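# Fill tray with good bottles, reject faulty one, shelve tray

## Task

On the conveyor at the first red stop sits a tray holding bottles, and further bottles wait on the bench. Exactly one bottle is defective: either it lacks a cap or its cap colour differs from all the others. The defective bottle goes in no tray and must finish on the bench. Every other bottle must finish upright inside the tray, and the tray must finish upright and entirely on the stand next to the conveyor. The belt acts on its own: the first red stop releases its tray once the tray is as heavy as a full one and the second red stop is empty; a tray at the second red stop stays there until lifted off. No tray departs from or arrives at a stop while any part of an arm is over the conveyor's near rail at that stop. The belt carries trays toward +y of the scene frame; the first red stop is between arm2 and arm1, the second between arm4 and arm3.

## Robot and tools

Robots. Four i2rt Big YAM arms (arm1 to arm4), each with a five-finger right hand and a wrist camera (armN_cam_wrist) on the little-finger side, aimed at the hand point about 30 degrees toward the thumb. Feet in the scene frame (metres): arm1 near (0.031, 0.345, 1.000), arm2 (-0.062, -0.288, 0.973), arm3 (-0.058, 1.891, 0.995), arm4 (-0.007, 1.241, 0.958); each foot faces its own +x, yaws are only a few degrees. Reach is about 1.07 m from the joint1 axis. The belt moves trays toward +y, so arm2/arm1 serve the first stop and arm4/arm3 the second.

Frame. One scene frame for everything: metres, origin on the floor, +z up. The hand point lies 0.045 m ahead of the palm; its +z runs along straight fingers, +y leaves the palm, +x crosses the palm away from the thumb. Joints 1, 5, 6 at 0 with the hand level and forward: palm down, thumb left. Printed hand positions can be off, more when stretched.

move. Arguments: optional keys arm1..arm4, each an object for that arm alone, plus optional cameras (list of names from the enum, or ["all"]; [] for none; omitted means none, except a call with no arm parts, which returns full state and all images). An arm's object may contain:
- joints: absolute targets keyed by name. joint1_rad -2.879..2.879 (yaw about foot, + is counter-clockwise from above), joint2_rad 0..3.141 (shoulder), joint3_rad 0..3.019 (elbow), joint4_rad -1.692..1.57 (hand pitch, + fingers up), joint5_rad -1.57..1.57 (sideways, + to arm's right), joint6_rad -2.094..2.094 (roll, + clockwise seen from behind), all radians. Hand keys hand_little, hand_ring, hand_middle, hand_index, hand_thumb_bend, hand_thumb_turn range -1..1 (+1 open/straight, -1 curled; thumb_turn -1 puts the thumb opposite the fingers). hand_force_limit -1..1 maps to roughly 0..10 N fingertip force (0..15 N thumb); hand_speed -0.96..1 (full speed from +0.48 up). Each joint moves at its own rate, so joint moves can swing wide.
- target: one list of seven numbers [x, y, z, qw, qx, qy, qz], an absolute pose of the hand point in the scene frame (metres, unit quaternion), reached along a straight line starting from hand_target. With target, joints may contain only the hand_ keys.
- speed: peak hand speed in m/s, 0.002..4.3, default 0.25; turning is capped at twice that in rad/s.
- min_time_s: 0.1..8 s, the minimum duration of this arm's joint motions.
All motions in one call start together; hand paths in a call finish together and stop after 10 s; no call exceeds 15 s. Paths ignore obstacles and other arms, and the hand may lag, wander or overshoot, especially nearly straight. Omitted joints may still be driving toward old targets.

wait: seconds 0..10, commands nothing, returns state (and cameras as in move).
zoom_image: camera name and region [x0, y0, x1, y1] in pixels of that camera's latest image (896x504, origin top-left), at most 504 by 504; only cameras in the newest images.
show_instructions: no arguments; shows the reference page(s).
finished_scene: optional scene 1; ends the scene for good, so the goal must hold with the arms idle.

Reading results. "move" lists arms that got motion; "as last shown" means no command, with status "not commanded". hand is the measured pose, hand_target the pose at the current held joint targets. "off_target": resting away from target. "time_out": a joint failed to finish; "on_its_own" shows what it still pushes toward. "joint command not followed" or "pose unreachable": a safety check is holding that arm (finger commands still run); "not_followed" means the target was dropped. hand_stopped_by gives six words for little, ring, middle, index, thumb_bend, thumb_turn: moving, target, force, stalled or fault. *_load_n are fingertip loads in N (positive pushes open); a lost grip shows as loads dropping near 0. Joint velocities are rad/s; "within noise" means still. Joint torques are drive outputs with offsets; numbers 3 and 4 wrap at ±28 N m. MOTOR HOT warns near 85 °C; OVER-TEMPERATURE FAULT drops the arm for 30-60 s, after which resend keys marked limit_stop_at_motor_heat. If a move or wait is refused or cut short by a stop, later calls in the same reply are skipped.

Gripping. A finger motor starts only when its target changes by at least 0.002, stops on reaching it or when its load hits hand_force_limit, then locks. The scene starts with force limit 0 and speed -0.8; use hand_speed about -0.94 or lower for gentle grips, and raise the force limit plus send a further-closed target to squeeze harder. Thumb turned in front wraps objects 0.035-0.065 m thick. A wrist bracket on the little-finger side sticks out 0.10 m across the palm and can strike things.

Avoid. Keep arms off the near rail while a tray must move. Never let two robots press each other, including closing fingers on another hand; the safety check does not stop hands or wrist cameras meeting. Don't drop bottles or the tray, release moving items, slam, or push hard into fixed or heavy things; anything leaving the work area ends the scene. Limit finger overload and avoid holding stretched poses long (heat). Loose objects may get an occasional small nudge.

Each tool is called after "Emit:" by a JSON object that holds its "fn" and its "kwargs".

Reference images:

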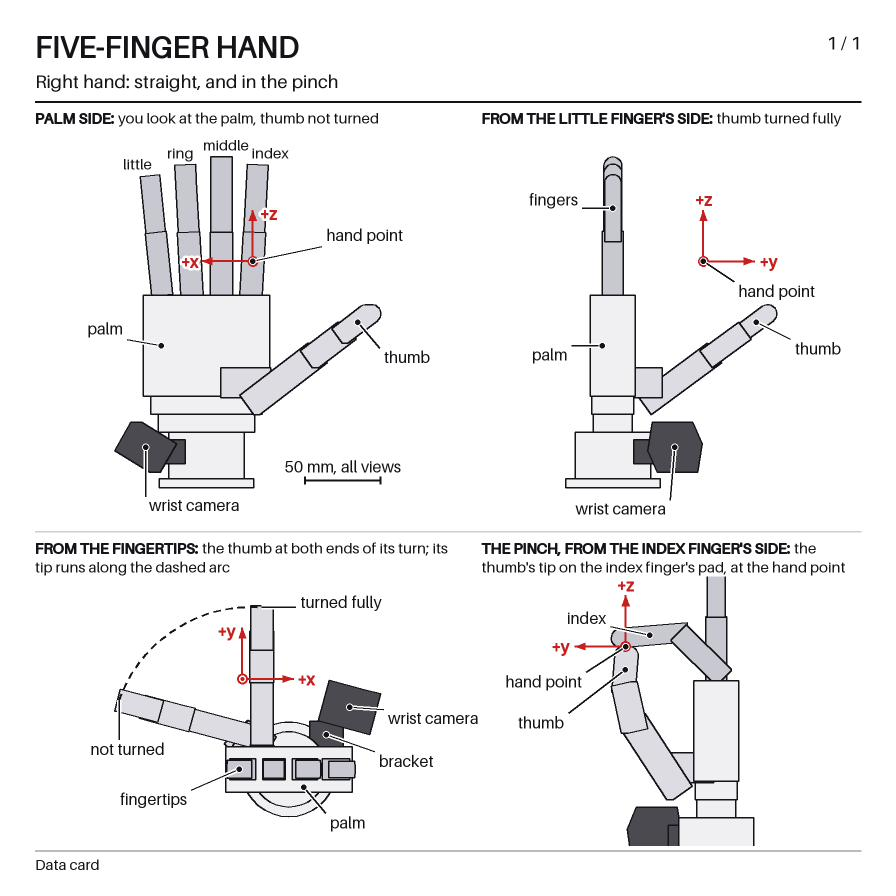

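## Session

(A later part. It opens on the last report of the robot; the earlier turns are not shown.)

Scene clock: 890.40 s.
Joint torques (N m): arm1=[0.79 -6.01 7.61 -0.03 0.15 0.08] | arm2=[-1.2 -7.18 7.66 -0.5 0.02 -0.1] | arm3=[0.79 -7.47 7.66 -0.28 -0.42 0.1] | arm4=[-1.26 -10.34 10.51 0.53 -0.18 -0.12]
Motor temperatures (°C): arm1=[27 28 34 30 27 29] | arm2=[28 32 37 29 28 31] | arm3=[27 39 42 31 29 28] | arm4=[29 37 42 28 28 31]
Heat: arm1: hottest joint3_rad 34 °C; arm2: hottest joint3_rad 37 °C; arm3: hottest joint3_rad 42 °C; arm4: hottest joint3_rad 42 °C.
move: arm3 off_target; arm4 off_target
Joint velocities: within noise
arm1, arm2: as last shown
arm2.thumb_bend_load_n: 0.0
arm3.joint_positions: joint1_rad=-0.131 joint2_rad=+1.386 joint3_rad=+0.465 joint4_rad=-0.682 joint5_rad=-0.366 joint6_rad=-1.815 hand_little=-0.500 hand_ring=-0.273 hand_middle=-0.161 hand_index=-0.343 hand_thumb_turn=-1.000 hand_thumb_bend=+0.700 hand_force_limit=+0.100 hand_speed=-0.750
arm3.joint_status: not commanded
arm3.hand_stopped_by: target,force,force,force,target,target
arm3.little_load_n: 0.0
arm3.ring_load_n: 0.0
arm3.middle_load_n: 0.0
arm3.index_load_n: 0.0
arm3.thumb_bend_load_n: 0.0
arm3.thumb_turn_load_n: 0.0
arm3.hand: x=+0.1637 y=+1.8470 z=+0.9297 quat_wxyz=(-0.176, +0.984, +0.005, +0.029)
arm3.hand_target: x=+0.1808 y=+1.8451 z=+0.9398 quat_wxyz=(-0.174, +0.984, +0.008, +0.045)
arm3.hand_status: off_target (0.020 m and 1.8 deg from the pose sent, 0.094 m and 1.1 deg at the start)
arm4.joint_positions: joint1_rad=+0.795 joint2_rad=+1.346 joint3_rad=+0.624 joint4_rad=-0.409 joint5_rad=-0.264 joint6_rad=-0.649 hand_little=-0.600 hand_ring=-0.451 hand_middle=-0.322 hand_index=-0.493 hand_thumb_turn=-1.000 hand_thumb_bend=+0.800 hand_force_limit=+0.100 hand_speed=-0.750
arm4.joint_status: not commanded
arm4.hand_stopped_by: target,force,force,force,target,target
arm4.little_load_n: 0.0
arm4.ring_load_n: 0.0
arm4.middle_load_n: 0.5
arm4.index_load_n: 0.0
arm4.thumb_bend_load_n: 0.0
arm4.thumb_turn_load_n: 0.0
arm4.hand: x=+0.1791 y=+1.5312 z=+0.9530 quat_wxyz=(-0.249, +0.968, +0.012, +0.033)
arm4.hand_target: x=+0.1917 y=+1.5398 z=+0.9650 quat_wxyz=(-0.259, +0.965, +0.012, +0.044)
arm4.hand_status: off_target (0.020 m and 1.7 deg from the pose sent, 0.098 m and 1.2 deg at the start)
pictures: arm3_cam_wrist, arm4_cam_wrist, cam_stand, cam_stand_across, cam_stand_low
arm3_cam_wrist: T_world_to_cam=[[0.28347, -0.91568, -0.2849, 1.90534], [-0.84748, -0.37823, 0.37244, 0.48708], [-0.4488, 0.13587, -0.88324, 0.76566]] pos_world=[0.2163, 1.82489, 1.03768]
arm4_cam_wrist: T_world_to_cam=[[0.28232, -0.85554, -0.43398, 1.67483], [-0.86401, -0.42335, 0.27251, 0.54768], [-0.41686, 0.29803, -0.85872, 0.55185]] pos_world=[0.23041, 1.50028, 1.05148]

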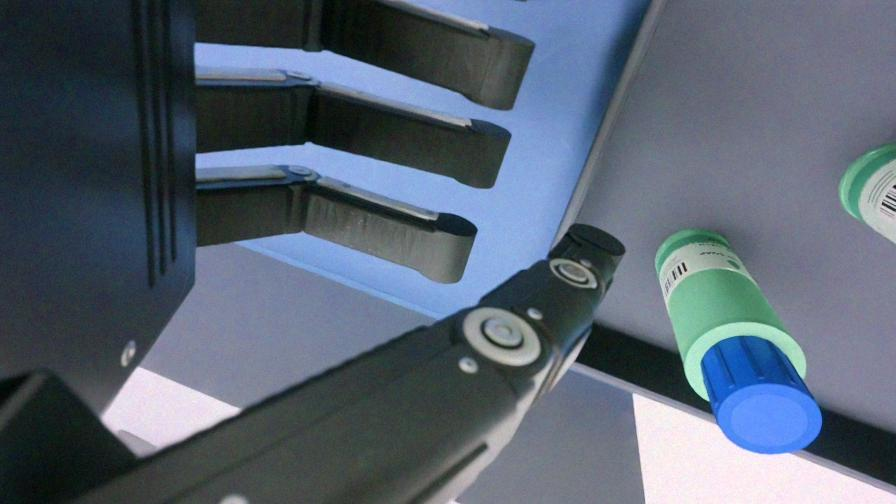

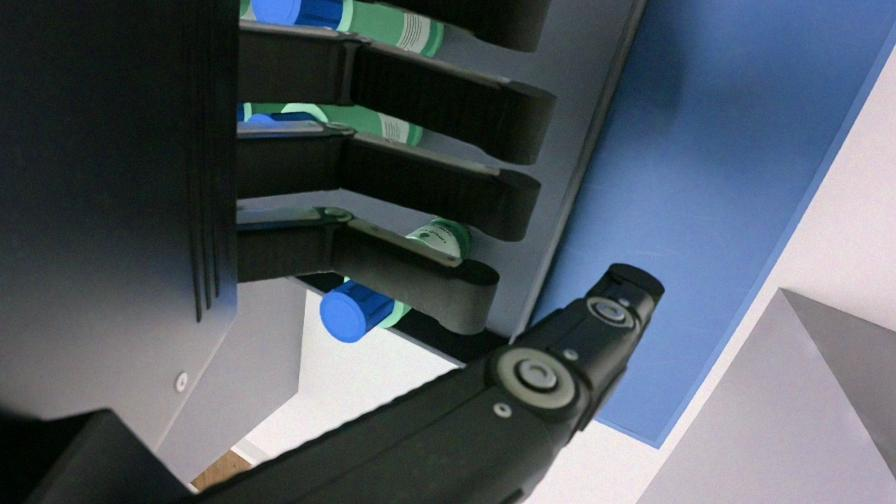

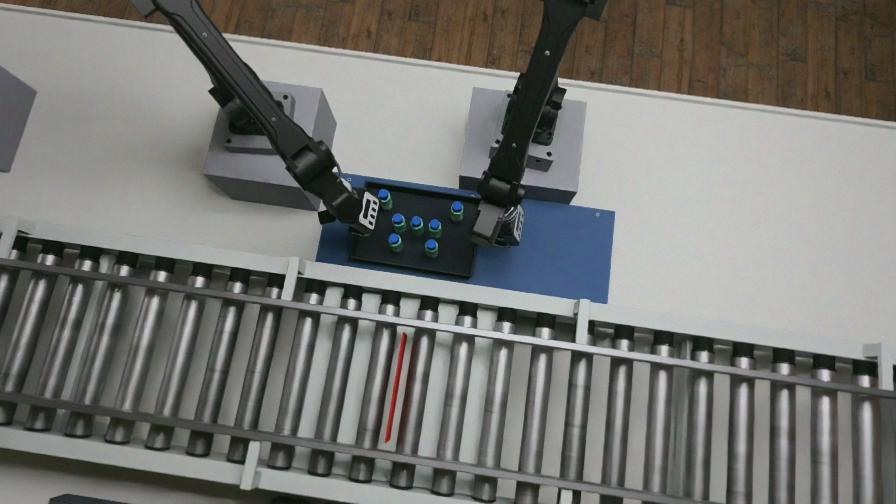

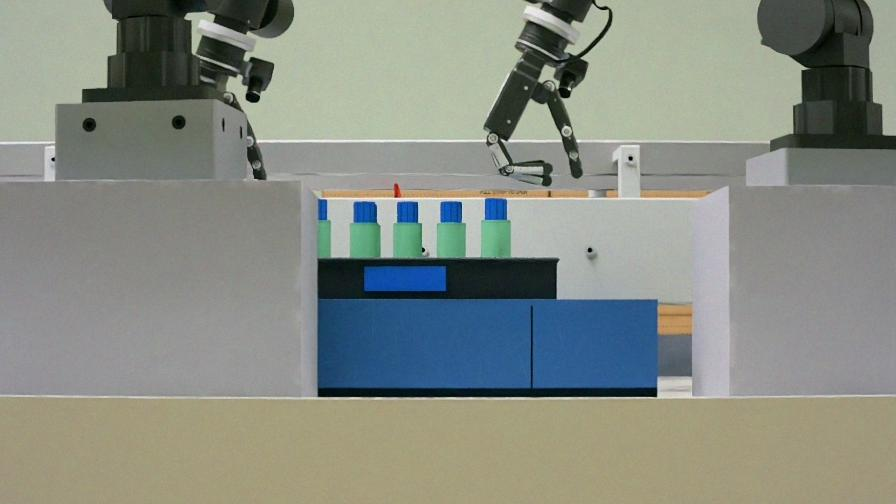

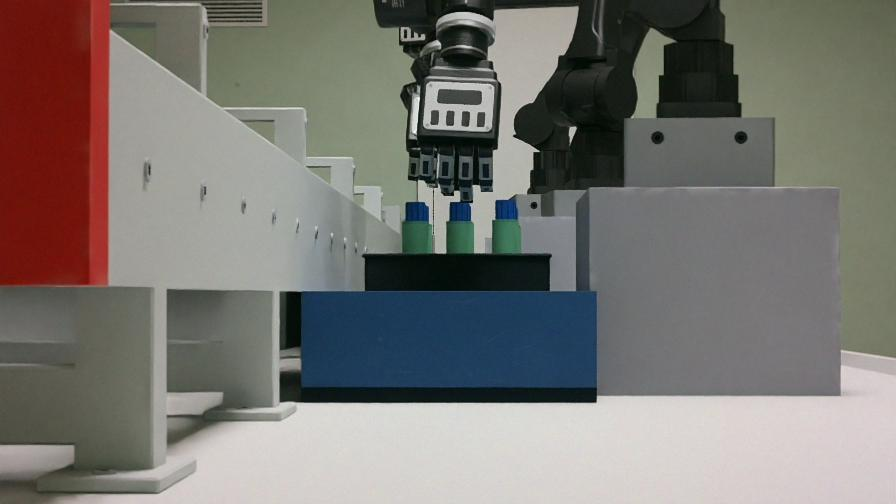

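Emit:
{"fn": "move", "kwargs": {"arm3": {"target": [0.185, 1.85, 1.06, -0.1735, 0.9838, 0.0079, 0.0447], "speed": 0.12}, "arm4": {"target": [0.192, 1.530, 1.08, -0.2586, 0.9649, 0.0118, 0.0439], "speed": 0.12}, "cameras": ["cam_stand_across", "cam_stand_low", "cam_stand", "cam_stand_end", "cam_stock"]}}

Emit:
{"fn": "zoom_image", "kwargs": {"camera": "cam_stand", "region": [300, 150, 640, 330]}}

Emit:
{"fn": "zoom_image", "kwargs": {"camera": "cam_stand_across", "region": [300, 160, 620, 320]}}

Scene clock: 894.43 s.
Joint torques (N m): arm1=[0.67 -5.77 7.75 -0.08 0.11 0.11] | arm2=[-1.26 -7.06 7.65 -0.51 0.01 -0.11] | arm3=[1.55 -5.66 10.67 -0.46 -0.42 0.24] | arm4=[-1.73 -8.59 12.64 0.49 -0.32 -0.18]
Motor temperatures (°C): arm1=[27 28 34 30 27 29] | arm2=[28 32 37 29 28 31] | arm3=[27 39 42 31 29 28] | arm4=[29 37 42 28 28 31]
Heat: arm1: hottest joint3_rad 34 °C; arm2: hottest joint3_rad 37 °C; arm3: hottest joint3_rad 42 °C; arm4: hottest joint3_rad 42 °C.
move: arm3 off_target; arm4 off_target
Joint velocities: within noise
arm1, arm2: as last shown
arm3.joint_positions: joint1_rad=-0.123 joint2_rad=+1.118 joint3_rad=+0.638 joint4_rad=-1.125 joint5_rad=-0.366 joint6_rad=-1.807 hand_little=-0.500 hand_ring=-0.273 hand_middle=-0.161 hand_index=-0.343 hand_thumb_turn=-1.000 hand_thumb_bend=+0.700 hand_force_limit=+0.100 hand_speed=-0.750
arm3.joint_status: not commanded
arm3.hand_stopped_by: target,force,force,force,target,target
arm3.little_load_n: 0.0
arm3.ring_load_n: 0.0
arm3.middle_load_n: 0.5
arm3.index_load_n: 0.0
arm3.thumb_bend_load_n: 0.0
arm3.thumb_turn_load_n: 0.0
arm3.hand: x=+0.1685 y=+1.8487 z=+1.0431 quat_wxyz=(-0.177, +0.984, +0.005, +0.027)
arm3.hand_target: x=+0.1844 y=+1.8500 z=+1.0596 quat_wxyz=(-0.174, +0.984, +0.008, +0.045)
arm3.hand_status: off_target (0.024 m and 2.1 deg from the pose sent, 0.132 m and 1.8 deg at the start)
arm4.joint_positions: joint1_rad=+0.781 joint2_rad=+1.144 joint3_rad=+0.798 joint4_rad=-0.793 joint5_rad=-0.268 joint6_rad=-0.663 hand_little=-0.600 hand_ring=-0.451 hand_middle=-0.322 hand_index=-0.493 hand_thumb_turn=-1.000 hand_thumb_bend=+0.800 hand_force_limit=+0.100 hand_speed=-0.750
arm4.joint_status: not commanded
arm4.hand_stopped_by: target,force,force,force,target,target
arm4.little_load_n: 0.0
arm4.ring_load_n: 0.0
arm4.middle_load_n: 0.5
arm4.index_load_n: 0.0
arm4.thumb_bend_load_n: 0.0
arm4.thumb_turn_load_n: 0.0
arm4.hand: x=+0.1793 y=+1.5239 z=+1.0643 quat_wxyz=(-0.247, +0.968, +0.012, +0.032)
arm4.hand_target: x=+0.1918 y=+1.5296 z=+1.0799 quat_wxyz=(-0.258, +0.965, +0.012, +0.044)
arm4.hand_status: off_target (0.021 m and 1.9 deg from the pose sent, 0.128 m and 1.7 deg at the start)
pictures: cam_stand, cam_stand_across, cam_stand_end, cam_stand_low, cam_stock

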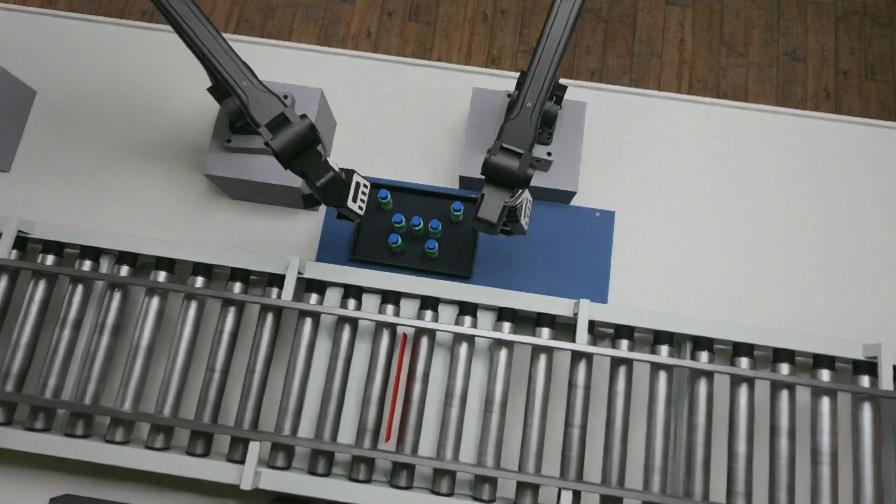

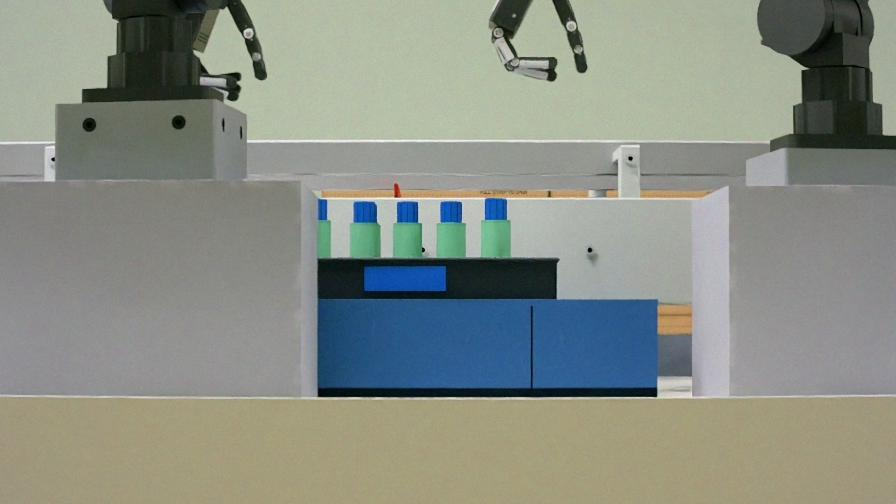

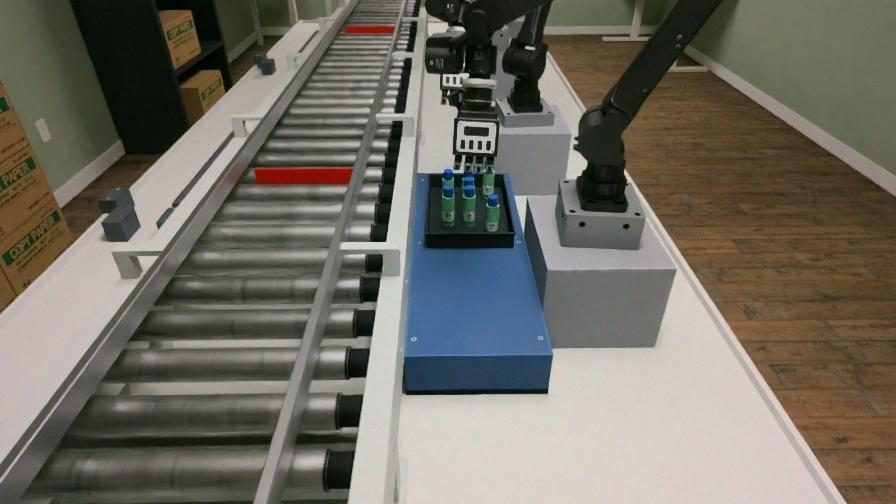

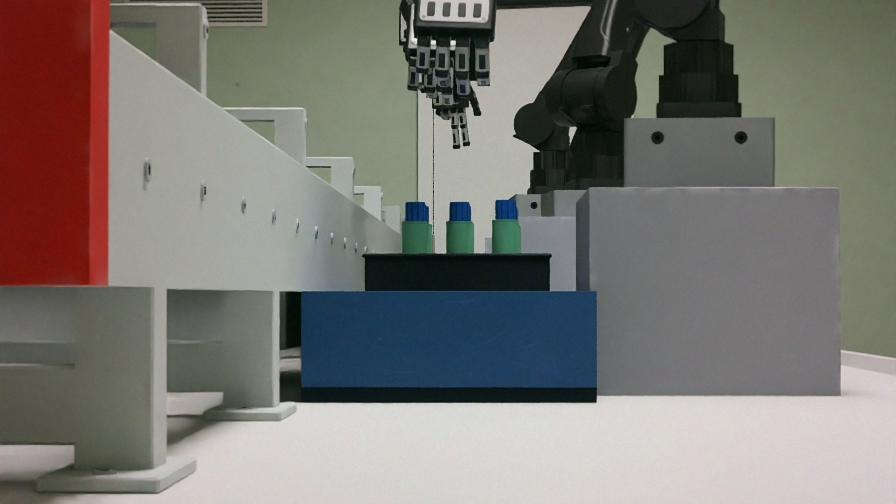

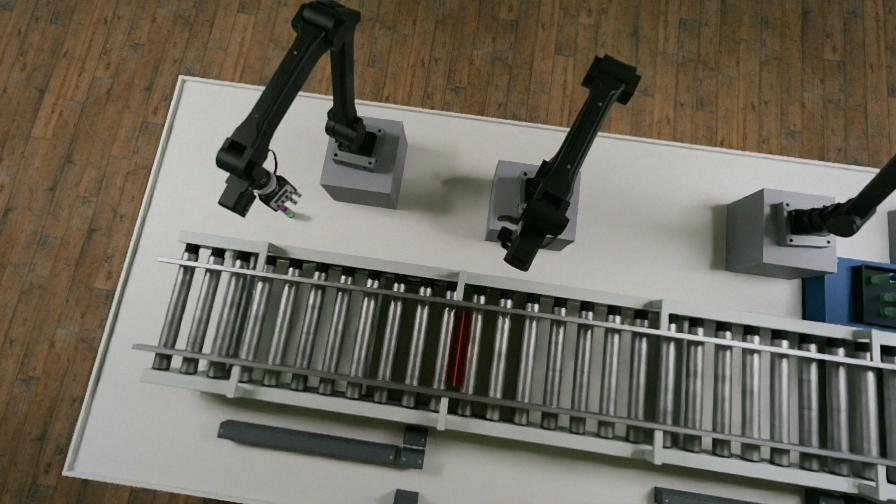

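Scaled by 1.482.

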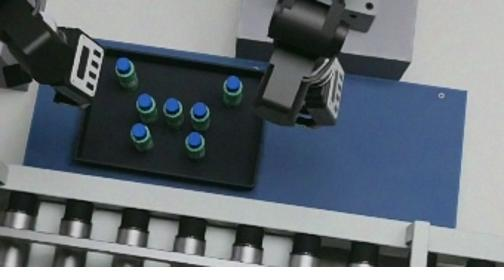

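Scaled by 1.575.

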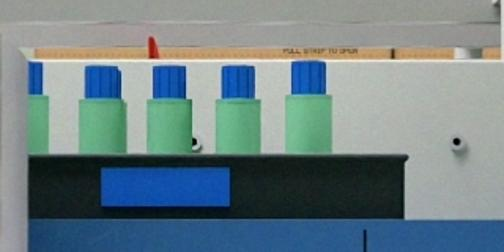

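Emit:
{"fn": "zoom_image", "kwargs": {"camera": "cam_stock", "region": [190, 120, 390, 260]}}

Emit:
{"fn": "zoom_image", "kwargs": {"camera": "cam_stand_end", "region": [380, 120, 600, 300]}}

Scaled by 2.520.

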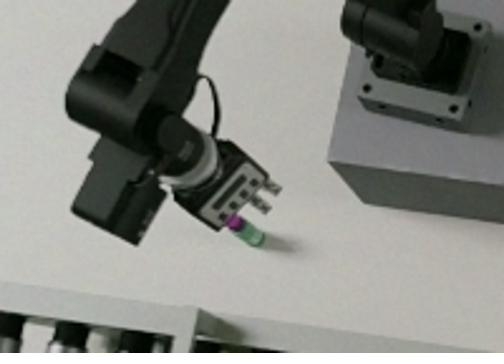

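Scaled by 2.291.

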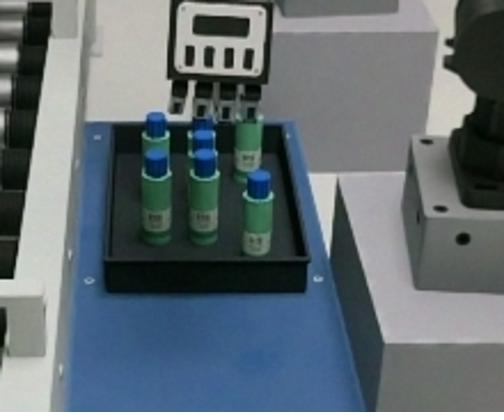

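Emit:
{"fn": "finished_scene", "kwargs": {}}

The scene is finished: the task was done.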